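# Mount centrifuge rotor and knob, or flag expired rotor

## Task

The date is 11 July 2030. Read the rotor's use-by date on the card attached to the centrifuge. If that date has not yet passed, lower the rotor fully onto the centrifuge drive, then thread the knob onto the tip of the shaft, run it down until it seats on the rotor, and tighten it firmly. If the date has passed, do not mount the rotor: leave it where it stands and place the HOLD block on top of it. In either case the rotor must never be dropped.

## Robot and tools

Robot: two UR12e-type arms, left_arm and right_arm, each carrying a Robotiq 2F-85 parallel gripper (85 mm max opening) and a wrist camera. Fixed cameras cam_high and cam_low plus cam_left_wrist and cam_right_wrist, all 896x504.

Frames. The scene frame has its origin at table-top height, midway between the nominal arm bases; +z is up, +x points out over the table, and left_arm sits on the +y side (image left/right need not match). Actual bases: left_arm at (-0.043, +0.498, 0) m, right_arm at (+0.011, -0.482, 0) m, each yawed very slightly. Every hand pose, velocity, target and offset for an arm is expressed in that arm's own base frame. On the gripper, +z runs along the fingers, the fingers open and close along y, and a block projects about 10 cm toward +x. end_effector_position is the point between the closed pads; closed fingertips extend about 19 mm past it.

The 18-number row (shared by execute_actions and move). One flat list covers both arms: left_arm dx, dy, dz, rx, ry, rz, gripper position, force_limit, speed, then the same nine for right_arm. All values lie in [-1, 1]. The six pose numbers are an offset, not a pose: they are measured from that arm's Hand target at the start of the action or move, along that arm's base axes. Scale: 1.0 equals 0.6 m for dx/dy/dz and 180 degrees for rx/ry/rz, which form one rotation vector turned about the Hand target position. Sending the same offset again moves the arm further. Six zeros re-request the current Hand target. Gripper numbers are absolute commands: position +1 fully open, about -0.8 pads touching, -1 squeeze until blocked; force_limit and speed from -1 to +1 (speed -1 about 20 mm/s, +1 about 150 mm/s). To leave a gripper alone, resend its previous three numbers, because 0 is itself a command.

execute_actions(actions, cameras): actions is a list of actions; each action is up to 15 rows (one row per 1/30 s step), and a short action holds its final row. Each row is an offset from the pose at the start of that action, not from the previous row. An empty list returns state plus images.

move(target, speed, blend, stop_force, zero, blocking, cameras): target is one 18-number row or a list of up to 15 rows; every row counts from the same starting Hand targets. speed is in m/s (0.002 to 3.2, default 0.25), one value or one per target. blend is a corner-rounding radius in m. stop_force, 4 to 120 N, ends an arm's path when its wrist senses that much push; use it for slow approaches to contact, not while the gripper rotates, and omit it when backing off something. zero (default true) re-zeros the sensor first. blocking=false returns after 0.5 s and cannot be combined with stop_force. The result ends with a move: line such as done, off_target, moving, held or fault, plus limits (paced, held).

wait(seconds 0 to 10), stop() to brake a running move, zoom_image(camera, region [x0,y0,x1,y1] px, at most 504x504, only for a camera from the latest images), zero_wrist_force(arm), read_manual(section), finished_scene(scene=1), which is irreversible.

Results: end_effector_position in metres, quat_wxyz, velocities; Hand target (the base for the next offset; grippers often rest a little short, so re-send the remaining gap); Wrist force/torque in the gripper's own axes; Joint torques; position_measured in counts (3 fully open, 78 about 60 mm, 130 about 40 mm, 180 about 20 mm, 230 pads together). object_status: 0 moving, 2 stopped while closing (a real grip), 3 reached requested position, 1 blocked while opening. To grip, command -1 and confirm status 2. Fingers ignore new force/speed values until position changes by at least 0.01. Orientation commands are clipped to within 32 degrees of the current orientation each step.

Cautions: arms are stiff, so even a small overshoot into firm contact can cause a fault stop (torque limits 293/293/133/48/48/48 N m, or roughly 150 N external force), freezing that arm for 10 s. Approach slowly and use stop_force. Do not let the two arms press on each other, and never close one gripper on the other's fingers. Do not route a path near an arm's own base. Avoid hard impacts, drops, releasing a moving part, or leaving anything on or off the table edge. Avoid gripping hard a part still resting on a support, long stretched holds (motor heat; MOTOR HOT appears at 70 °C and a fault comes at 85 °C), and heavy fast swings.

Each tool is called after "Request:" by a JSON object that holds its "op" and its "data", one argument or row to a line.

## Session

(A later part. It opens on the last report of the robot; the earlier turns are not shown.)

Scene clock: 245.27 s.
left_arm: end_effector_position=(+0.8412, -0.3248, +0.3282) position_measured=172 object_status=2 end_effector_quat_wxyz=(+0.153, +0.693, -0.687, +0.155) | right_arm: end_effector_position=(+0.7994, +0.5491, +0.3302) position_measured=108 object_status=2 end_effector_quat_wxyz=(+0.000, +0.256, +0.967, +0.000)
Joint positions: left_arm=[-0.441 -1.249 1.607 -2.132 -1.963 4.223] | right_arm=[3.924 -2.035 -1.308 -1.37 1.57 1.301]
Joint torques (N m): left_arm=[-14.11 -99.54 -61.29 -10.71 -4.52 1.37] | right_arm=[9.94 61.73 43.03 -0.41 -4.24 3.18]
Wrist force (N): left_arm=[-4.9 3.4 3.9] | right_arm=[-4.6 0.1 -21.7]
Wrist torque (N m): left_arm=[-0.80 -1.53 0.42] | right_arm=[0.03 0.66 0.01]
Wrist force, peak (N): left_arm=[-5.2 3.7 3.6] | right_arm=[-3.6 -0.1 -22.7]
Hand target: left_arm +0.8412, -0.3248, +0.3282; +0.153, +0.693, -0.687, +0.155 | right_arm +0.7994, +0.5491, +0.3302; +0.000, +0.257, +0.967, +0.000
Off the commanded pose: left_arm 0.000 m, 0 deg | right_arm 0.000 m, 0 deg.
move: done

Request:
{"op": "move", "data": {
  "target": [
    [0,0,0,0,0,0,-0.98,0.9,-1,0,0,0.0015,0,0,0,0.55,-0.3,-1],
    [0,0,0,0,0,0,-0.98,0.9,-1,0.0016,0,0.0015,0,0,0.666,0.55,-0.3,-1],
    [0,0,0,0,0,0,-0.98,0.9,-1,0.0033,0.0002,0.0015,0,0,0.999,0.55,-0.3,-1]
  ],
  "speed": 0.5,
  "blend": [0,0.01,0],
  "cameras": ["cam_right_wrist"]
}}

Scene clock: 251.10 s.
left_arm: end_effector_position=(+0.8412, -0.3248, +0.3282) position_measured=172 object_status=2 end_effector_quat_wxyz=(+0.153, +0.693, -0.687, +0.155) | right_arm: end_effector_position=(+0.8013, +0.5492, +0.3311) position_measured=59 object_status=3 end_effector_quat_wxyz=(+0.000, +0.966, -0.258, +0.000)
Joint positions: left_arm=[-0.441 -1.249 1.607 -2.132 -1.963 4.223] | right_arm=[3.923 -2.037 -1.303 -1.371 1.571 -1.838]
Joint torques (N m): left_arm=[-14.08 -96.99 -60.62 -10.87 -4.32 1.35] | right_arm=[-11.16 84.29 61.34 1.22 2.87 -4.65]
Wrist force (N): left_arm=[-5.2 4.3 2.5] | right_arm=[-5.3 0.7 -0.3]
Wrist torque (N m): left_arm=[-0.80 -1.52 0.41] | right_arm=[-0.03 0.65 0.33]
Wrist force, peak (N): left_arm=[-5.2 4.7 2.7] | right_arm=[-4.6 0.5 -22.0]
Hand target: left_arm +0.8412, -0.3248, +0.3282; +0.153, +0.693, -0.687, +0.155 | right_arm +0.8014, +0.5492, +0.3311; +0.000, +0.966, -0.258, +0.000
Off the commanded pose: left_arm 0.000 m, 0 deg | right_arm 0.000 m, 0 deg.
move: done
camera_calibration:
cam_right_wrist: T_world_to_cam=[[-0.512642, -0.858213, 0.0258656, 0.875795], [-0.800228, 0.48849, 0.347868, 0.278202], [-0.31118, 0.157633, -0.937187, 0.599251], [0, 0, 0, 1]] pos_world=[0.858069, 0.521257, 0.44218]
Images, in order (width x height): cam_right_wrist 896x504.

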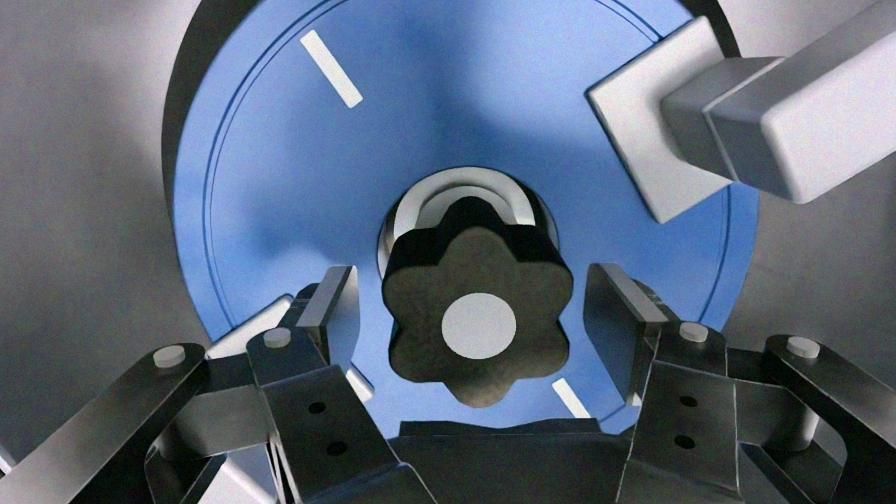

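Request:
{"op": "move", "data": {
  "target": [
    [0,0,0,0,0,0,-0.98,0.9,-1,0,0,0,0,0,0.333,0.55,-0.3,-1],
    [0,0,0,0,0,0,-0.98,0.9,-1,0,0,0,0,0,0.333,-1,0.2,-1]
  ],
  "speed": 0.5,
  "cameras": ["cam_right_wrist"]
}}

Scene clock: 254.90 s.
left_arm: end_effector_position=(+0.8412, -0.3248, +0.3282) position_measured=172 object_status=2 end_effector_quat_wxyz=(+0.153, +0.693, -0.687, +0.155) | right_arm: end_effector_position=(+0.8014, +0.5492, +0.3311) position_measured=110 object_status=0 end_effector_quat_wxyz=(+0.000, +0.966, +0.259, +0.000)
Joint positions: left_arm=[-0.441 -1.249 1.607 -2.132 -1.963 4.223] | right_arm=[3.922 -2.037 -1.303 -1.372 1.571 -2.885]
Joint torques (N m): left_arm=[-14.05 -98.37 -60.88 -10.57 -4.65 1.36] | right_arm=[1.44 84.02 44.73 4.01 2.98 -4.56]
Wrist force (N): left_arm=[-8.7 3.1 5.0] | right_arm=[-13.3 7.3 -19.9]
Wrist torque (N m): left_arm=[-0.82 -1.50 0.38] | right_arm=[-0.08 0.59 0.20]
Wrist force, peak (N): left_arm=[-9.1 3.2 5.1] | right_arm=[-13.4 6.9 -20.3]
Hand target: left_arm +0.8412, -0.3248, +0.3282; +0.153, +0.693, -0.687, +0.155 | right_arm +0.8014, +0.5492, +0.3311; +0.000, +0.966, +0.259, +0.000
Off the commanded pose: left_arm 0.000 m, 0 deg | right_arm 0.000 m, 0 deg.
move: done
camera_calibration:
cam_right_wrist: T_world_to_cam=[[0.486132, -0.873503, 0.0258568, 0.0838242], [-0.823582, -0.448055, 0.347793, 0.811353], [-0.292213, -0.190369, -0.937215, 0.775202], [0, 0, 0, 1]] pos_world=[0.85399, 0.584325, 0.44218]
Images, in order (width x height): cam_right_wrist 896x504.

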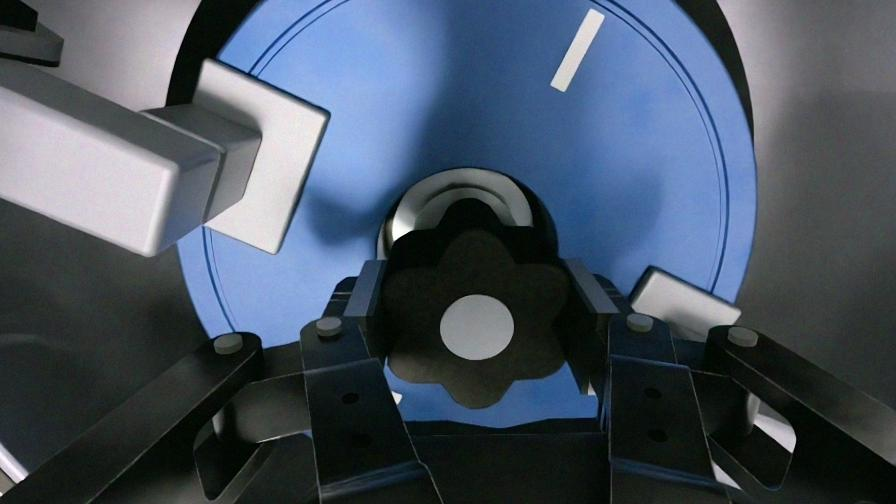

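Request:
{"op": "move", "data": {
  "target": [0,0,0,0,0,0,-0.98,0.9,-1,-0.0005,-0.0003,-0.0016,0,0,-0.666,-1,0.2,-1],
  "speed": 0.3
}}

Request:
{"op": "move", "data": {
  "target": [0,0,0,0,0,0,-0.98,0.9,-1,0,0,-0.0016,0,0,-0.666,-1,0.2,-1],
  "speed": 0.3
}}

Scene clock: 259.47 s.
left_arm: end_effector_position=(+0.8412, -0.3248, +0.3282) position_measured=172 object_status=2 end_effector_quat_wxyz=(+0.153, +0.693, -0.687, +0.155) | right_arm: end_effector_position=(+0.8011, +0.5490, +0.3301) position_measured=110 object_status=2 end_effector_quat_wxyz=(+0.000, +0.708, -0.706, +0.000)
Joint positions: left_arm=[-0.441 -1.249 1.607 -2.132 -1.963 4.223] | right_arm=[3.923 -2.037 -1.306 -1.369 1.571 -0.792]
Joint torques (N m): left_arm=[-14.23 -98.25 -60.88 -10.66 -4.52 1.19] | right_arm=[22.5 77.46 37.25 11.84 -2.29 3.9]
Wrist force (N): left_arm=[-10.0 -1.1 7.2] | right_arm=[15.4 13.9 -27.5]
Wrist torque (N m): left_arm=[-0.85 -1.50 0.37] | right_arm=[-0.06 1.09 -0.65]
Wrist force, peak (N): left_arm=[-11.8 -0.9 5.0] | right_arm=[15.3 14.2 -27.9]
Hand target: left_arm +0.8412, -0.3248, +0.3282; +0.153, +0.693, -0.687, +0.155 | right_arm +0.8011, +0.5490, +0.3301; +0.000, +0.708, -0.706, +0.000
Off the commanded pose: left_arm 0.000 m, 0 deg | right_arm 0.000 m, 0 deg.
move: done

Scene clock: 263.60 s.
left_arm: end_effector_position=(+0.8412, -0.3248, +0.3282) position_measured=172 object_status=2 end_effector_quat_wxyz=(+0.153, +0.693, -0.687, +0.155) | right_arm: end_effector_position=(+0.8011, +0.5490, +0.3291) position_measured=110 object_status=2 end_effector_quat_wxyz=(+0.000, +0.256, +0.967, +0.000)
Joint positions: left_arm=[-0.441 -1.249 1.607 -2.132 -1.963 4.223] | right_arm=[3.923 -2.038 -1.306 -1.369 1.57 1.3]
Joint torques (N m): left_arm=[-14.65 -98.38 -61 -9.2 -4.66 1.37] | right_arm=[12.52 68.92 41.42 7.62 -6.38 3.64]
Wrist force (N): left_arm=[-1.0 0.8 12.7] | right_arm=[8.5 -25.1 -28.0]
Wrist torque (N m): left_arm=[-0.85 -1.58 0.35] | right_arm=[1.51 1.40 -0.22]
Wrist force, peak (N): left_arm=[-4.4 -2.1 13.2] | right_arm=[23.8 -15.2 -27.3]
Hand target: left_arm +0.8412, -0.3248, +0.3282; +0.153, +0.693, -0.687, +0.155 | right_arm +0.8011, +0.5490, +0.3292; +0.000, +0.257, +0.967, +0.000
Off the commanded pose: left_arm 0.000 m, 0 deg | right_arm 0.000 m, 0 deg.
move: done

Request:
{"op": "move", "data": {
  "target": [
    [0,0,0,0,0,0,-0.98,0.9,-1,-0.0013,-0.0008,0.0005,0,0,0,0.55,0.2,-1],
    [0,0,0,0,0,0,-0.98,0.9,-1,-0.0013,-0.0008,0.0012,0,0,0.666,0.55,0.2,-1]
  ],
  "speed": 0.5
}}

Request:
{"op": "move", "data": {
  "target": [
    [0,0,0,0,0,0,-0.98,0.9,-1,0,0,0,0,0,0.666,0.55,0.2,-1],
    [0,0,0,0,0,0,-0.98,0.9,-1,0,0,0,0,0,0.666,-1,0.2,-1]
  ],
  "speed": 0.5,
  "cameras": ["cam_right_wrist"]
}}

Scene clock: 270.17 s.
left_arm: end_effector_position=(+0.8412, -0.3248, +0.3282) position_measured=172 object_status=2 end_effector_quat_wxyz=(+0.153, +0.693, -0.687, +0.155) | right_arm: end_effector_position=(+0.8003, +0.5485, +0.3299) position_measured=59 object_status=3 end_effector_quat_wxyz=(+0.000, +0.708, -0.706, +0.000)
Joint positions: left_arm=[-0.441 -1.249 1.607 -2.132 -1.963 4.223] | right_arm=[3.923 -2.035 -1.308 -1.368 1.571 -0.792]
Joint torques (N m): left_arm=[-13.77 -97.23 -60 -5.86 -1.86 1.31] | right_arm=[-11.44 83.67 60.48 1.53 3 -4.59]
Wrist force (N): left_arm=[1.9 3.7 9.6] | right_arm=[-5.7 0.3 0.8]
Wrist torque (N m): left_arm=[-0.88 -1.64 0.40] | right_arm=[-0.12 0.72 0.35]
Wrist force, peak (N): left_arm=[-1.7 1.0 13.1] | right_arm=[9.0 -26.0 -28.9]
Hand target: left_arm +0.8412, -0.3248, +0.3282; +0.153, +0.693, -0.687, +0.155 | right_arm +0.8003, +0.5485, +0.3299; +0.000, +0.708, -0.706, +0.000
Off the commanded pose: left_arm 0.000 m, 0 deg | right_arm 0.000 m, 0 deg.
move: done

Scene clock: 274.43 s.
left_arm: end_effector_position=(+0.8412, -0.3248, +0.3282) position_measured=172 object_status=2 end_effector_quat_wxyz=(+0.153, +0.693, -0.687, +0.155) | right_arm: end_effector_position=(+0.8003, +0.5485, +0.3299) position_measured=110 object_status=0 end_effector_quat_wxyz=(+0.000, +0.966, +0.259, +0.000)
Joint positions: left_arm=[-0.441 -1.249 1.607 -2.132 -1.963 4.223] | right_arm=[3.923 -2.036 -1.308 -1.369 1.571 -2.885]
Joint torques (N m): left_arm=[-15.03 -97.19 -59.84 -5.58 -1.5 1.29] | right_arm=[-0.21 83.66 47.02 1.92 2.76 -4.76]
Wrist force (N): left_arm=[-0.8 4.1 11.6] | right_arm=[-8.3 6.5 -15.5]
Wrist torque (N m): left_arm=[-0.79 -1.57 0.45] | right_arm=[-0.44 0.53 0.26]
Wrist force, peak (N): left_arm=[-0.9 4.1 11.7] | right_arm=[-8.2 6.9 -15.8]
Hand target: left_arm +0.8412, -0.3248, +0.3282; +0.153, +0.693, -0.687, +0.155 | right_arm +0.8003, +0.5485, +0.3299; +0.000, +0.966, +0.259, +0.000
Off the commanded pose: left_arm 0.000 m, 0 deg | right_arm 0.000 m, 0 deg.
move: done
camera_calibration:
cam_right_wrist: T_world_to_cam=[[0.486131, -0.873503, 0.0258573, 0.0837796], [-0.823582, -0.448053, 0.347793, 0.81055], [-0.292213, -0.190369, -0.937215, 0.773622], [0, 0, 0, 1]] pos_world=[0.85289, 0.583625, 0.44098]
Images, in order (width x height): cam_right_wrist 896x504.

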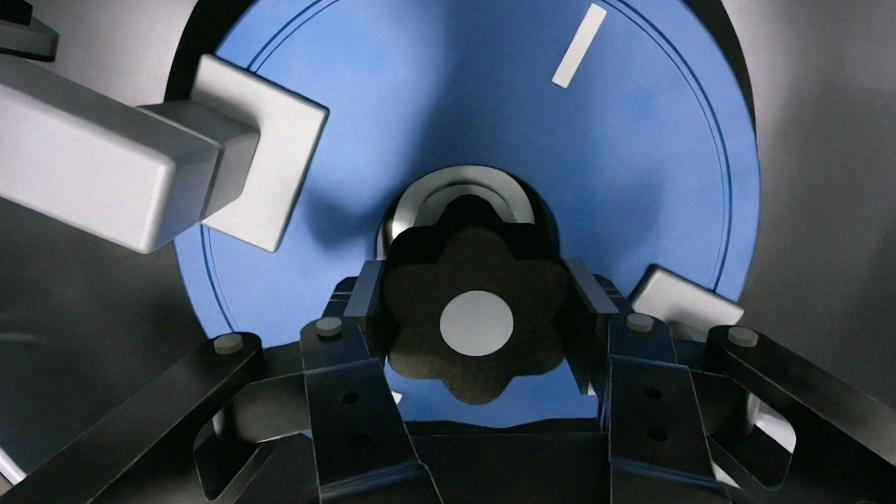

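Request:
{"op": "move", "data": {
  "target": [0,0,0,0,0,0,-0.98,0.9,-1,0,0,-0.0016,0,0,-0.666,-1,0.2,-1],
  "speed": 0.3
}}

Request:
{"op": "move", "data": {
  "target": [0,0,0,0,0,0,-0.98,0.9,-1,0,0,-0.0016,0,0,-0.666,-1,0.2,-1],
  "speed": 0.3
}}

Scene clock: 279.23 s.
left_arm: end_effector_position=(+0.8412, -0.3248, +0.3282) position_measured=172 object_status=2 end_effector_quat_wxyz=(+0.153, +0.693, -0.687, +0.155) | right_arm: end_effector_position=(+0.8003, +0.5485, +0.3289) position_measured=110 object_status=2 end_effector_quat_wxyz=(+0.000, +0.708, -0.706, +0.000)
Joint positions: left_arm=[-0.441 -1.249 1.607 -2.132 -1.963 4.223] | right_arm=[3.923 -2.036 -1.31 -1.366 1.571 -0.792]
Joint torques (N m): left_arm=[-13.7 -96.95 -60.11 -5.64 -1.32 1.32] | right_arm=[13.54 85.01 34.95 4.66 -2.94 3.49]
Wrist force (N): left_arm=[2.4 3.2 10.8] | right_arm=[-9.0 -7.1 -9.5]
Wrist torque (N m): left_arm=[-0.87 -1.58 0.42] | right_arm=[0.51 0.69 0.00]
Wrist force, peak (N): left_arm=[-0.7 3.8 12.0] | right_arm=[-8.9 6.5 -16.2]
Hand target: left_arm +0.8412, -0.3248, +0.3282; +0.153, +0.693, -0.687, +0.155 | right_arm +0.8003, +0.5485, +0.3289; +0.000, +0.708, -0.706, +0.000
Off the commanded pose: left_arm 0.000 m, 0 deg | right_arm 0.000 m, 0 deg.
move: done

Scene clock: 283.37 s.
left_arm: end_effector_position=(+0.8412, -0.3248, +0.3282) position_measured=172 object_status=2 end_effector_quat_wxyz=(+0.153, +0.693, -0.687, +0.155) | right_arm: end_effector_position=(+0.8003, +0.5485, +0.3279) position_measured=110 object_status=2 end_effector_quat_wxyz=(+0.000, +0.256, +0.967, +0.000)
Joint positions: left_arm=[-0.441 -1.249 1.607 -2.132 -1.963 4.223] | right_arm=[3.923 -2.037 -1.31 -1.367 1.57 1.3]
Joint torques (N m): left_arm=[-12.88 -95.78 -59.44 -5.68 -1.45 1.22] | right_arm=[16.12 92.16 35.32 -2 -2.46 3.31]
Wrist force (N): left_arm=[3.0 3.2 10.6] | right_arm=[-15.0 13.0 -6.0]
Wrist torque (N m): left_arm=[-0.82 -1.63 0.42] | right_arm=[-0.81 0.30 0.00]
Wrist force, peak (N): left_arm=[1.6 4.2 10.8] | right_arm=[-18.9 11.9 -4.0]
Hand target: left_arm +0.8412, -0.3248, +0.3282; +0.153, +0.693, -0.687, +0.155 | right_arm +0.8003, +0.5485, +0.3280; +0.000, +0.257, +0.967, +0.000
Off the commanded pose: left_arm 0.000 m, 0 deg | right_arm 0.000 m, 0 deg.
move: done

Request:
{"op": "move", "data": {
  "target": [
    [0,0,0,0,0,0,-0.98,0.9,-1,0.0002,0,0.0,0,0,0,0.55,0.2,-1],
    [0,0,0,0,0,0,-0.98,0.9,-1,0.0002,0,0.0,0,0,0.666,0.55,0.2,-1]
  ],
  "speed": 0.5
}}

Request:
{"op": "move", "data": {
  "target": [
    [0,0,0,0,0,0,-0.98,0.9,-1,0,0,0,0,0,0.666,0.55,0.2,-1],
    [0,0,0,0,0,0,-0.98,0.9,-1,0,0,0,0,0,0.666,-1,0.2,-1]
  ],
  "speed": 0.5
}}

Request:
{"op": "move", "data": {
  "target": [0,0,0,0,0,0,-0.98,0.9,-1,0,0,-0.002,0,0,-0.666,-1,0.2,-1],
  "speed": 0.3
}}

Request:
{"op": "move", "data": {
  "target": [0,0,0,0,0,0,-0.98,0.9,-1,0,0,-0.002,0,0,-0.666,-1,0.2,-1],
  "speed": 0.3,
  "cameras": ["cam_right_wrist","cam_left_wrist"]
}}

Scene clock: 288.20 s.
left_arm: end_effector_position=(+0.8412, -0.3248, +0.3282) position_measured=172 object_status=2 end_effector_quat_wxyz=(+0.153, +0.693, -0.687, +0.155) | right_arm: end_effector_position=(+0.8004, +0.5485, +0.3280) position_measured=59 object_status=3 end_effector_quat_wxyz=(+0.000, +0.708, -0.706, +0.000)
Joint positions: left_arm=[-0.441 -1.249 1.607 -2.132 -1.963 4.223] | right_arm=[3.923 -2.036 -1.311 -1.365 1.571 -0.792]
Joint torques (N m): left_arm=[-11.23 -94.93 -59.45 -5.9 -1.51 1.23] | right_arm=[-10.49 83.56 60.77 1.17 2.76 -4.55]
Wrist force (N): left_arm=[0.8 4.2 10.5] | right_arm=[-6.3 1.7 0.8]
Wrist torque (N m): left_arm=[-0.79 -1.58 0.41] | right_arm=[0.11 0.82 0.35]
Wrist force, peak (N): left_arm=[2.5 3.4 11.0] | right_arm=[-15.4 12.3 -6.6]
Hand target: left_arm +0.8412, -0.3248, +0.3282; +0.153, +0.693, -0.687, +0.155 | right_arm +0.8004, +0.5485, +0.3280; +0.000, +0.708, -0.706, +0.000
Off the commanded pose: left_arm 0.000 m, 0 deg | right_arm 0.000 m, 0 deg.
move: done

Scene clock: 292.47 s.
left_arm: end_effector_position=(+0.8412, -0.3248, +0.3282) position_measured=172 object_status=2 end_effector_quat_wxyz=(+0.153, +0.693, -0.687, +0.155) | right_arm: end_effector_position=(+0.8004, +0.5485, +0.3280) position_measured=110 object_status=0 end_effector_quat_wxyz=(+0.000, +0.966, +0.259, +0.000)
Joint positions: left_arm=[-0.441 -1.249 1.607 -2.132 -1.963 4.223] | right_arm=[3.923 -2.037 -1.31 -1.366 1.571 -2.885]
Joint torques (N m): left_arm=[-13.31 -96.06 -59.42 -5.75 -1.66 1.34] | right_arm=[-4.32 84.57 46.33 1.84 2.93 -4.58]
Wrist force (N): left_arm=[-1.1 3.3 11.8] | right_arm=[-8.7 6.2 -15.2]
Wrist torque (N m): left_arm=[-0.86 -1.59 0.44] | right_arm=[-0.21 0.65 0.25]
Wrist force, peak (N): left_arm=[-1.3 3.5 11.9] | right_arm=[-8.7 6.2 -15.2]
Hand target: left_arm +0.8412, -0.3248, +0.3282; +0.153, +0.693, -0.687, +0.155 | right_arm +0.8004, +0.5485, +0.3280; +0.000, +0.966, +0.259, +0.000
Off the commanded pose: left_arm 0.000 m, 0 deg | right_arm 0.000 m, 0 deg.
move: done

Scene clock: 296.60 s.
left_arm: end_effector_position=(+0.8412, -0.3248, +0.3282) position_measured=172 object_status=2 end_effector_quat_wxyz=(+0.153, +0.693, -0.687, +0.155) | right_arm: end_effector_position=(+0.8004, +0.5485, +0.3268) position_measured=110 object_status=2 end_effector_quat_wxyz=(+0.000, +0.708, -0.706, +0.000)
Joint positions: left_arm=[-0.441 -1.249 1.607 -2.132 -1.963 4.223] | right_arm=[3.923 -2.037 -1.312 -1.363 1.571 -0.792]
Joint torques (N m): left_arm=[-13.66 -95.5 -58.84 -5.69 -1.74 1.47] | right_arm=[12.66 80.17 29.98 5.05 -3.44 3.09]
Wrist force (N): left_arm=[1.3 2.9 12.1] | right_arm=[-6.7 -2.8 -19.8]
Wrist torque (N m): left_arm=[-0.88 -1.65 0.39] | right_arm=[0.32 0.71 0.01]
Wrist force, peak (N): left_arm=[1.2 4.2 12.0] | right_arm=[-6.8 -2.3 -20.0]
Hand target: left_arm +0.8412, -0.3248, +0.3282; +0.153, +0.693, -0.687, +0.155 | right_arm +0.8004, +0.5485, +0.3268; +0.000, +0.708, -0.706, +0.000
Off the commanded pose: left_arm 0.000 m, 0 deg | right_arm 0.000 m, 0 deg.
move: done

Scene clock: 300.73 s.
left_arm: end_effector_position=(+0.8412, -0.3248, +0.3282) position_measured=172 object_status=2 end_effector_quat_wxyz=(+0.153, +0.693, -0.687, +0.155) | right_arm: end_effector_position=(+0.8004, +0.5485, +0.3255) position_measured=110 object_status=2 end_effector_quat_wxyz=(+0.000, +0.256, +0.967, +0.000)
Joint positions: left_arm=[-0.441 -1.249 1.607 -2.132 -1.963 4.223] | right_arm=[3.923 -2.038 -1.313 -1.363 1.57 1.3]
Joint torques (N m): left_arm=[-12.67 -93.35 -59.24 -5.62 -1.53 1.21] | right_arm=[13.87 76.25 26.6 0.07 -2.74 3.23]
Wrist force (N): left_arm=[0.6 2.8 12.4] | right_arm=[-11.2 5.2 -23.0]
Wrist torque (N m): left_arm=[-0.86 -1.56 0.40] | right_arm=[-0.41 0.47 -0.02]
Wrist force, peak (N): left_arm=[-0.3 3.5 12.7] | right_arm=[-14.9 5.3 -21.1]
Hand target: left_arm +0.8412, -0.3248, +0.3282; +0.153, +0.693, -0.687, +0.155 | right_arm +0.8004, +0.5485, +0.3256; +0.000, +0.257, +0.967, +0.000
Off the commanded pose: left_arm 0.000 m, 0 deg | right_arm 0.000 m, 0 deg.
move: done
camera_calibration:
cam_left_wrist: T_world_to_cam=[[-0.999881, 0.00606423, -0.0141665, 0.85777], [0.00696502, 0.997898, -0.0644278, 0.357283], [0.013746, -0.0645188, -0.997822, 0.420316], [0, 0, 0, 1]] pos_world=[0.849402, -0.334615, 0.454571]
cam_right_wrist: T_world_to_cam=[[0.509646, 0.859996, 0.0258249, -0.885822], [0.801958, -0.485696, 0.347798, -0.468309], [0.311648, -0.156543, -0.937214, 0.26763], [0, 0, 0, 1]] pos_world=[0.743614, 0.576244, 0.43658]
Images, in order (width x height): cam_left_wrist 896x504, cam_right_wrist 896x504.

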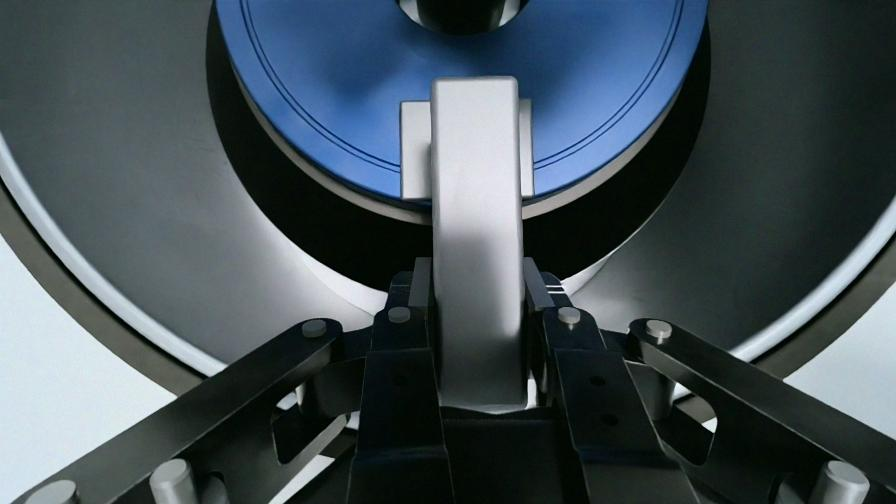

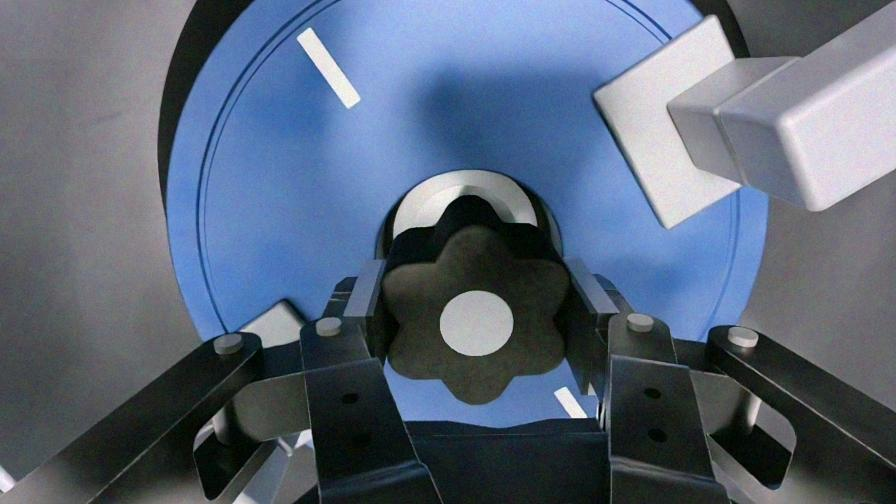

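Request:
{"op": "move", "data": {
  "target": [
    [0,0,0,0,0,0,-0.98,0.9,-1,0,0,0.0,0,0,0,0.55,0.2,-1],
    [0,0,0,0,0,0,-0.98,0.9,-1,0,0,0.008,0,0,0.666,0.55,0.2,-1]
  ],
  "speed": 0.6
}}

Request:
{"op": "move", "data": {
  "target": [
    [0,0,0,0,0,0,-0.98,0.9,-1,0,0,0,0,0,0.666,0.55,0.2,-1],
    [0,0,0,0,0,0,-0.98,0.9,-1,0,0,0,0,0,0.666,-1,0.2,-1]
  ],
  "speed": 0.6
}}

Request:
{"op": "move", "data": {
  "target": [0,0,0,0,0,0,-0.98,0.9,-1,0,0,-0.0019,0,0,-0.666,-1,0.2,-1],
  "speed": 0.3
}}

Request:
{"op": "move", "data": {
  "target": [0,0,0,0,0,0,-0.98,0.9,-1,0,0,-0.0019,0,0,-0.666,-1,0.2,-1],
  "speed": 0.3,
  "cameras": ["cam_left_wrist","cam_right_wrist"]
}}

Scene clock: 305.80 s.
left_arm: end_effector_position=(+0.8412, -0.3248, +0.3282) position_measured=172 object_status=2 end_effector_quat_wxyz=(+0.153, +0.693, -0.687, +0.155) | right_arm: end_effector_position=(+0.8004, +0.5485, +0.3304) position_measured=59 object_status=3 end_effector_quat_wxyz=(+0.000, +0.708, -0.706, +0.000)
Joint positions: left_arm=[-0.441 -1.249 1.607 -2.132 -1.963 4.223] | right_arm=[3.923 -2.035 -1.307 -1.369 1.571 -0.792]
Joint torques (N m): left_arm=[-11.59 -94.37 -59.21 -5.72 -1.63 1.23] | right_arm=[-11.18 83.29 60.51 1.3 2.96 -4.96]
Wrist force (N): left_arm=[1.0 4.3 9.4] | right_arm=[-6.2 1.1 0.9]
Wrist torque (N m): left_arm=[-0.79 -1.58 0.43] | right_arm=[0.01 0.81 0.35]
Wrist force, peak (N): left_arm=[0.1 3.5 12.7] | right_arm=[-12.2 5.0 -23.9]
Hand target: left_arm +0.8412, -0.3248, +0.3282; +0.153, +0.693, -0.687, +0.155 | right_arm +0.8004, +0.5485, +0.3304; +0.000, +0.708, -0.706, +0.000
Off the commanded pose: left_arm 0.000 m, 0 deg | right_arm 0.000 m, 0 deg.
move: done

Scene clock: 309.80 s.
left_arm: end_effector_position=(+0.8412, -0.3248, +0.3282) position_measured=172 object_status=2 end_effector_quat_wxyz=(+0.153, +0.693, -0.687, +0.155) | right_arm: end_effector_position=(+0.8004, +0.5486, +0.3304) position_measured=110 object_status=0 end_effector_quat_wxyz=(+0.000, +0.966, +0.259, +0.000)
Joint positions: left_arm=[-0.441 -1.249 1.607 -2.132 -1.963 4.223] | right_arm=[3.923 -2.036 -1.307 -1.37 1.571 -2.885]
Joint torques (N m): left_arm=[-12.11 -94.5 -58.72 -5.53 -1.89 1.24] | right_arm=[-5.53 83.1 45.51 2.08 2.89 -4.23]
Wrist force (N): left_arm=[-1.6 3.5 12.0] | right_arm=[-9.8 6.2 -16.0]
Wrist torque (N m): left_arm=[-0.83 -1.53 0.45] | right_arm=[-0.16 0.82 0.23]
Wrist force, peak (N): left_arm=[-1.7 3.6 12.2] | right_arm=[-9.8 6.2 -16.0]
Hand target: left_arm +0.8412, -0.3248, +0.3282; +0.153, +0.693, -0.687, +0.155 | right_arm +0.8004, +0.5485, +0.3304; +0.000, +0.966, +0.259, +0.000
Off the commanded pose: left_arm 0.000 m, 0 deg | right_arm 0.000 m, 0 deg.
move: done

Scene clock: 313.07 s.
left_arm: end_effector_position=(+0.8533, -0.3254, +0.3281) position_measured=172 object_status=2 end_effector_quat_wxyz=(+0.140, +0.690, -0.690, +0.166) end_effector_velocity=(+0.003, +0.001, +0.000) end_effector_angular_velocity=(+0.000, -0.009, -0.003) | right_arm: end_effector_position=(+0.8004, +0.5485, +0.3297) position_measured=110 object_status=2 end_effector_quat_wxyz=(+0.000, +0.930, -0.366, +0.000)
Joint positions: left_arm=[-0.441 -1.24 1.602 -2.164 -1.946 4.227] | right_arm=[3.923 -2.036 -1.308 -1.368 1.571 -1.61]
Joint velocities: left_arm=[0.001 0.001 -0.001 -0.006 0.003 0.005] | right_arm=[within noise]
Joint torques (N m): left_arm=[-0.38 -91.57 -47.02 -2.12 -2.37 -3.48] | right_arm=[20.37 56.49 24.52 6.63 5.95 19.29]
Wrist force (N): left_arm=[1.8 -61.0 17.9] | right_arm=[24.6 14.8 -36.7]
Wrist torque (N m): left_arm=[-7.99 -0.39 5.31] | right_arm=[0.18 1.03 -16.90]
Wrist force, peak (N): left_arm=[24.1 -165.1 85.0] | right_arm=[16.2 28.7 -45.7]
Hand target: left_arm +0.8533, -0.3254, +0.3281; +0.140, +0.690, -0.690, +0.166 (not the last commanded pose) | right_arm +0.8004, +0.5485, +0.3297; +0.000, +0.930, -0.366, +0.000 (not the last commanded pose)
Tool commands: left_gripper/position=-0.976471 left_gripper/force_limit=+0.898039 left_gripper/speed=-1.0 right_gripper/position=-1.0 right_gripper/force_limit=+0.2 right_gripper/speed=-1.0
Off the commanded pose: left_arm 0.012 m, 2 deg | right_arm 0.000 m, 47 deg.
FORCE FAULT: contact force on the left arm reached its limit, and that arm stopped. The contact can be on any part of that arm, not only on its tool. That arm's remaining commands of this call were not run. That arm is still stopped at the end of this call. That arm stays stopped for about 9 more seconds. Until then a move that you send moves the other arm only, and its call returns only when the move has ended. Once the stop has ended, the next robot result says so. If the stop ends while you think or write, that arm runs what you send next, counted from a new Hand target: where the arm stands when the stop ends. While its stop runs, that arm takes no new command, but its gripper still runs the gripper command that each later call begins with. Until it ends, the stop uses up actions while you think or wait. An arm that is not stopped still takes commands.
move: fault (left_arm), off_target (right_arm; braked at the fault stop of left_arm)

not run: an earlier result of this reply reported a stop or a fault. Calls in your next reply go to the robot.

Request:
{"op": "move", "data": {
  "target": [
    [0,0,0,0,0,0,-0.98,0.9,-1,0,0,0,0,0,0,0.55,0.2,-1],
    [0,0,0,0,0,0,-0.98,0.9,-1,0,0,0.05,0,0,0,0.55,0.2,-1]
  ],
  "speed": 0.1,
  "cameras": ["cam_right_wrist","cam_left_wrist"]
}}

Request:
{"op": "wait", "data": {
  "seconds": 7
}}

Scene clock: 315.57 s.
left_arm: end_effector_position=(+0.8532, -0.3254, +0.3282) position_measured=172 object_status=2 end_effector_quat_wxyz=(+0.140, +0.690, -0.691, +0.166) | right_arm: end_effector_position=(+0.8004, +0.5485, +0.3595) position_measured=59 object_status=3 end_effector_quat_wxyz=(+0.000, +0.930, -0.366, +0.000)
Joint positions: left_arm=[-0.441 -1.24 1.602 -2.164 -1.946 4.228] | right_arm=[3.923 -2.027 -1.269 -1.417 1.571 -1.61]
Joint torques (N m): left_arm=[-0.89 -70.09 -47.25 -14.12 3.25 -3.33] | right_arm=[-12.27 109.6 62.62 1.74 -4.05 -4.37]
Wrist force (N): left_arm=[-9.0 47.4 -35.3] | right_arm=[-3.3 -3.4 0.9]
Wrist torque (N m): left_arm=[-7.54 0.03 4.52] | right_arm=[-0.75 0.31 0.17]
Wrist force, peak (N): left_arm=[1.6 -60.1 16.6] | right_arm=[25.1 14.1 -36.5]
Hand target: left_arm +0.8532, -0.3254, +0.3282; +0.140, +0.690, -0.691, +0.166 | right_arm +0.8004, +0.5485, +0.3597; +0.000, +0.930, -0.366, +0.000
Tool commands: left_gripper/position=-0.976471 left_gripper/force_limit=+0.898039 left_gripper/speed=-1.0 right_gripper/position=+0.55 right_gripper/force_limit=+0.2 right_gripper/speed=-1.0
Off the commanded pose: right_arm 0.000 m, 0 deg.
FORCE FAULT, CONTINUED: the left arm was still stopped when this call began, by the force fault that an earlier result reported. That arm ran no command of this call. That arm is still stopped at the end of this call. That arm stays stopped for about 6 more seconds. If the stop ends while you think or write, that arm runs what you send next, counted from a new Hand target: where the arm stands when the stop ends. While its stop runs, that arm takes no new command, but its gripper still runs the gripper command that each later call begins with.
move: done (right_arm), not run (left_arm; its earlier fault stop)
camera_calibration:
cam_left_wrist: T_world_to_cam=[[-0.998743, 0.0071764, -0.0496024, 0.880867], [0.0102057, 0.99808, -0.0610917, 0.353993], [0.0490687, -0.0615212, -0.996899, 0.390667], [0, 0, 0, 1]] pos_world=[0.856978, -0.3356, 0.454774]
cam_right_wrist: T_world_to_cam=[[-0.693499, -0.719992, 0.025905, 0.942867], [-0.668965, 0.656866, 0.347868, 0.0704813], [-0.267478, 0.223917, -0.937185, 0.554344], [0, 0, 0, 1]] pos_world=[0.849302, 0.508432, 0.47058]
Images, in order (width x height): cam_left_wrist 896x504, cam_right_wrist 896x504.

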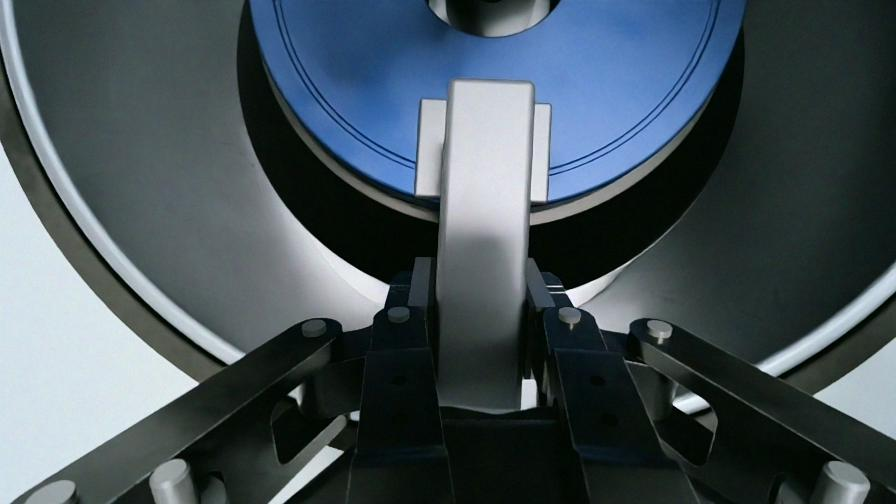

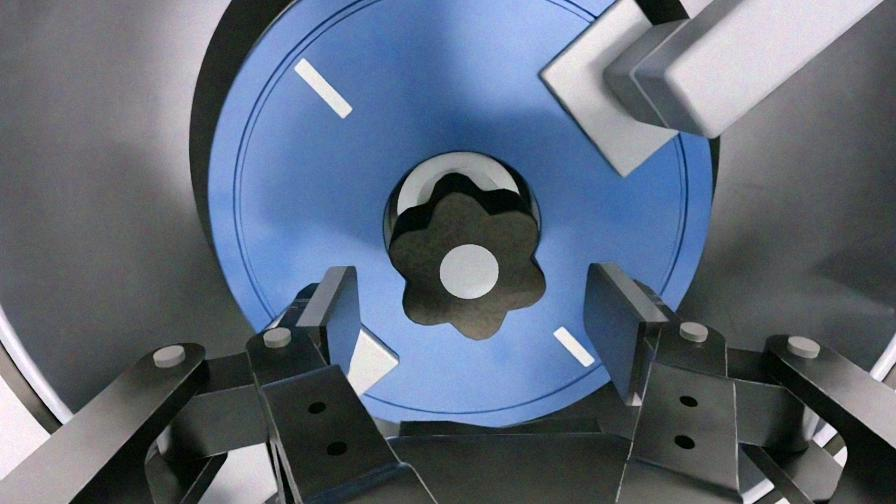

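Scene clock: 322.57 s.
left_arm: end_effector_position=(+0.8532, -0.3254, +0.3282) position_measured=172 object_status=2 end_effector_quat_wxyz=(+0.140, +0.690, -0.691, +0.166) | right_arm: end_effector_position=(+0.8004, +0.5485, +0.3597) position_measured=59 object_status=3 end_effector_quat_wxyz=(+0.000, +0.930, -0.366, +0.000)
Joint positions: left_arm=[-0.441 -1.24 1.602 -2.164 -1.946 4.228] | right_arm=[3.923 -2.027 -1.268 -1.417 1.571 -1.61]
Joint torques (N m): left_arm=[-1.67 -71.36 -47.41 -14.14 3.1 -3.32] | right_arm=[-12.25 106.74 61.46 1.58 1.43 -4.8]
Wrist force (N): left_arm=[-8.8 47.7 -35.6] | right_arm=[-3.3 -3.8 0.8]
Wrist torque (N m): left_arm=[-7.50 -0.01 4.52] | right_arm=[-0.81 0.31 0.17]
Wrist force, peak (N): left_arm=[-8.7 47.9 -35.5] | right_arm=[-3.8 -3.7 1.3]
Hand target: left_arm +0.8532, -0.3254, +0.3282; +0.140, +0.690, -0.691, +0.166 | right_arm +0.8004, +0.5485, +0.3597; +0.000, +0.930, -0.366, +0.000
Tool commands: left_gripper/position=-0.976471 left_gripper/force_limit=+0.898039 left_gripper/speed=-1.0 right_gripper/position=+0.55 right_gripper/force_limit=+0.2 right_gripper/speed=-1.0
Off the commanded pose: right_arm 0.000 m, 0 deg.
FORCE FAULT, CONTINUED: the left arm's stop, for the force fault that an earlier result reported, is over. The rest of the stop counts as 13 of the actions that you can send in this scene. That arm's target is now where it stood when the stop ended, not its last command. That arm accepts commands again.
wait: 7.00 s; at rest by 0.17 s

Request:
{"op": "move", "data": {
  "target": [
    [0,0,0,0,0,0,0.5,0.9,-1,0,0,0,0,0,0,0.55,0.2,-1],
    [0,0.107,0.227,0,0,0,0.5,0.9,-1,0,0,0.2,0,0,0,0.55,0.2,-1],
    [0,0.2,0.35,0,0,0,0.5,0.9,-1,-0.2,-0.4,0.2,0,0,0,0.55,0.2,-1]
  ],
  "speed": 0.15,
  "blend": [0,0.02,0],
  "cameras": ["all"]
}}

Request:
{"op": "zoom_image", "data": {
  "camera": "cam_low",
  "region": [380, 140, 520, 250]
}}

Scene clock: 329.27 s.
left_arm: end_effector_position=(+0.8532, -0.2055, +0.5382) position_measured=66 object_status=3 end_effector_quat_wxyz=(+0.140, +0.690, -0.691, +0.166) | right_arm: end_effector_position=(+0.6804, +0.3087, +0.4797) position_measured=59 object_status=3 end_effector_quat_wxyz=(+0.000, +0.930, -0.366, +0.000)
Joint positions: left_arm=[-0.308 -1.341 1.346 -1.754 -1.973 4.369] | right_arm=[3.803 -1.629 -1.563 -1.52 1.571 -1.73]
Joint torques (N m): left_arm=[19.4 -93.35 -59.7 -1.84 -4.34 1.85] | right_arm=[-12.14 70.04 47.95 8.73 2.08 -5.1]
Wrist force (N): left_arm=[6.3 -2.2 -0.9] | right_arm=[-3.1 -3.9 1.4]
Wrist torque (N m): left_arm=[-0.37 -1.02 -0.14] | right_arm=[-0.82 0.28 0.34]
Wrist force, peak (N): left_arm=[-9.0 46.7 -36.0] | right_arm=[-3.4 -4.8 -0.1]
Hand target: left_arm +0.8532, -0.2054, +0.5382; +0.140, +0.690, -0.691, +0.166 | right_arm +0.6804, +0.3085, +0.4797; +0.000, +0.930, -0.366, +0.000
Off the commanded pose: left_arm 0.000 m, 0 deg | right_arm 0.000 m, 0 deg.
move: done
camera_calibration:
cam_left_wrist: T_world_to_cam=[[-0.998748, 0.00718352, -0.0495028, 0.890358], [0.0102068, 0.99808, -0.0610927, 0.247146], [0.0489689, -0.0615215, -0.996904, 0.607381], [0, 0, 0, 1]] pos_world=[0.856978, -0.2157, 0.664674]
cam_right_wrist: T_world_to_cam=[[-0.693499, -0.719992, 0.025905, 0.683951], [-0.668965, 0.656866, 0.347868, 0.10601], [-0.267478, 0.223917, -0.937185, 0.688525], [0, 0, 0, 1]] pos_world=[0.729402, 0.268632, 0.59068]

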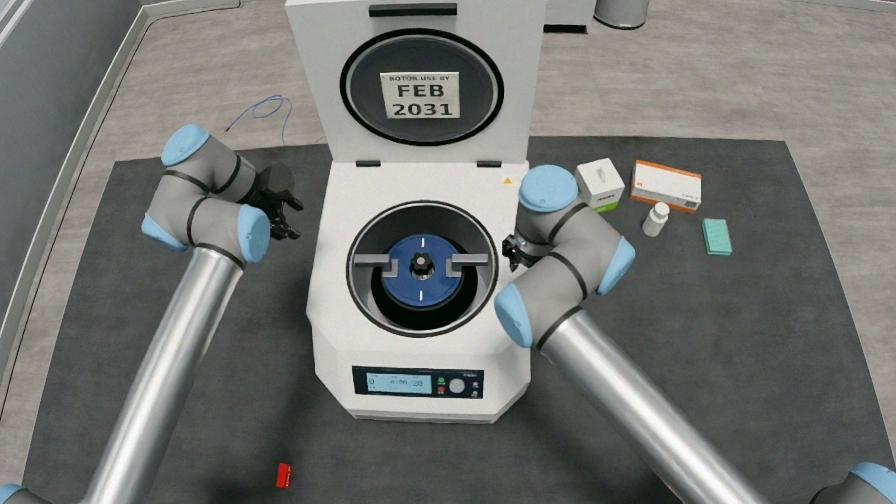

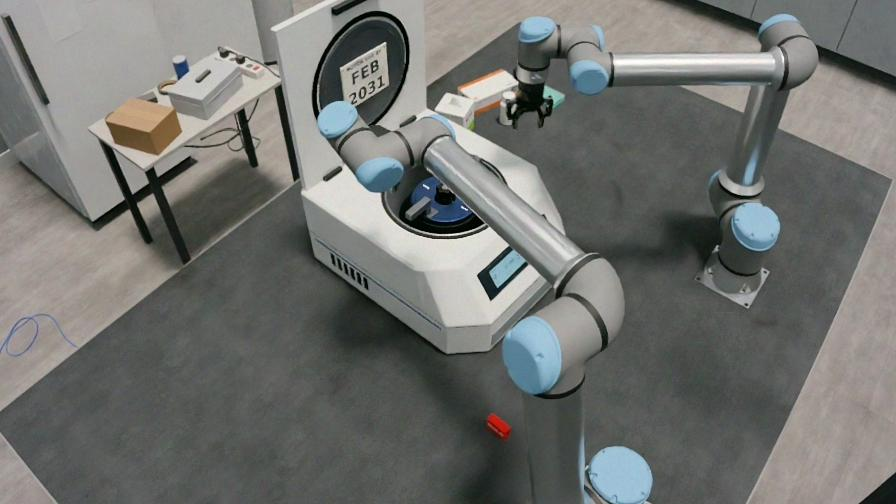

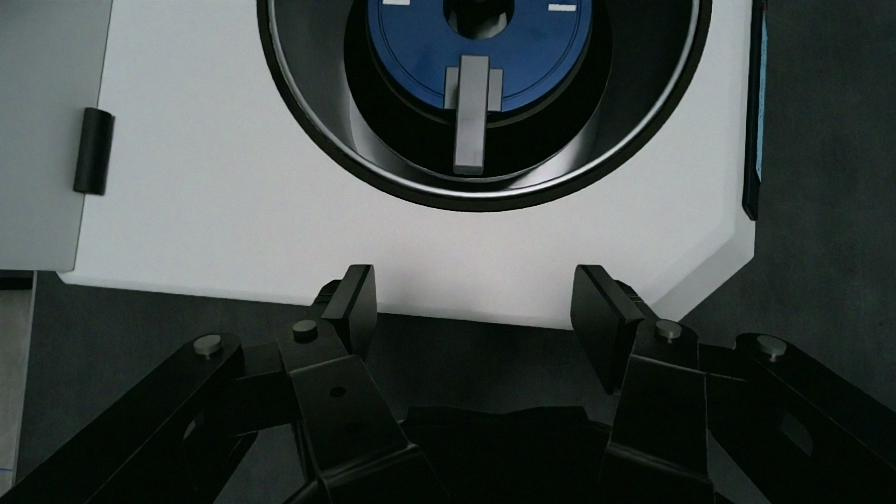

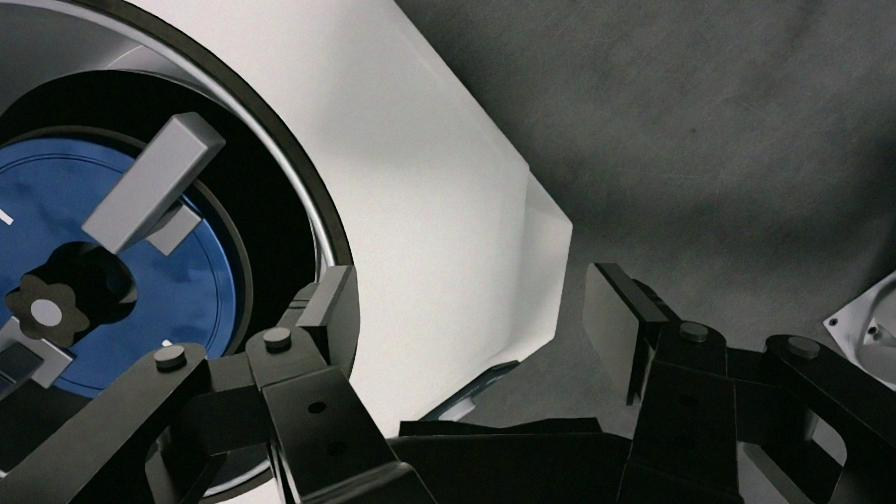

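Scaled by 3.600 from the camera's 896x504 image, which has a finer 1280x720 frame.

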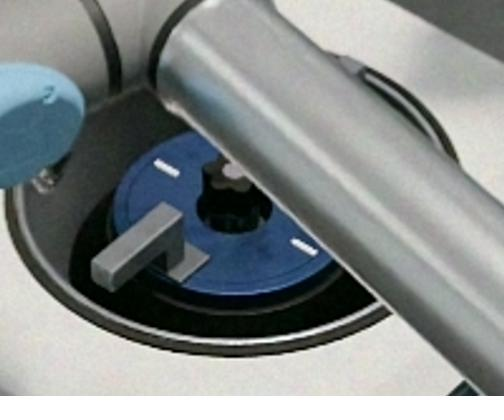

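Request:
{"op": "zoom_image", "data": {
  "camera": "cam_right_wrist",
  "region": [0, 210, 180, 370]
}}

Scaled by 2.800 from the camera's 896x504 image, which has a finer 1280x720 frame.

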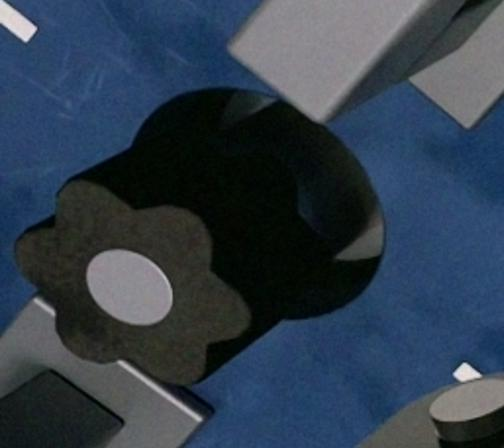

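Request:
{"op": "finished_scene", "data": {

}}

The scene is finished: the task was done.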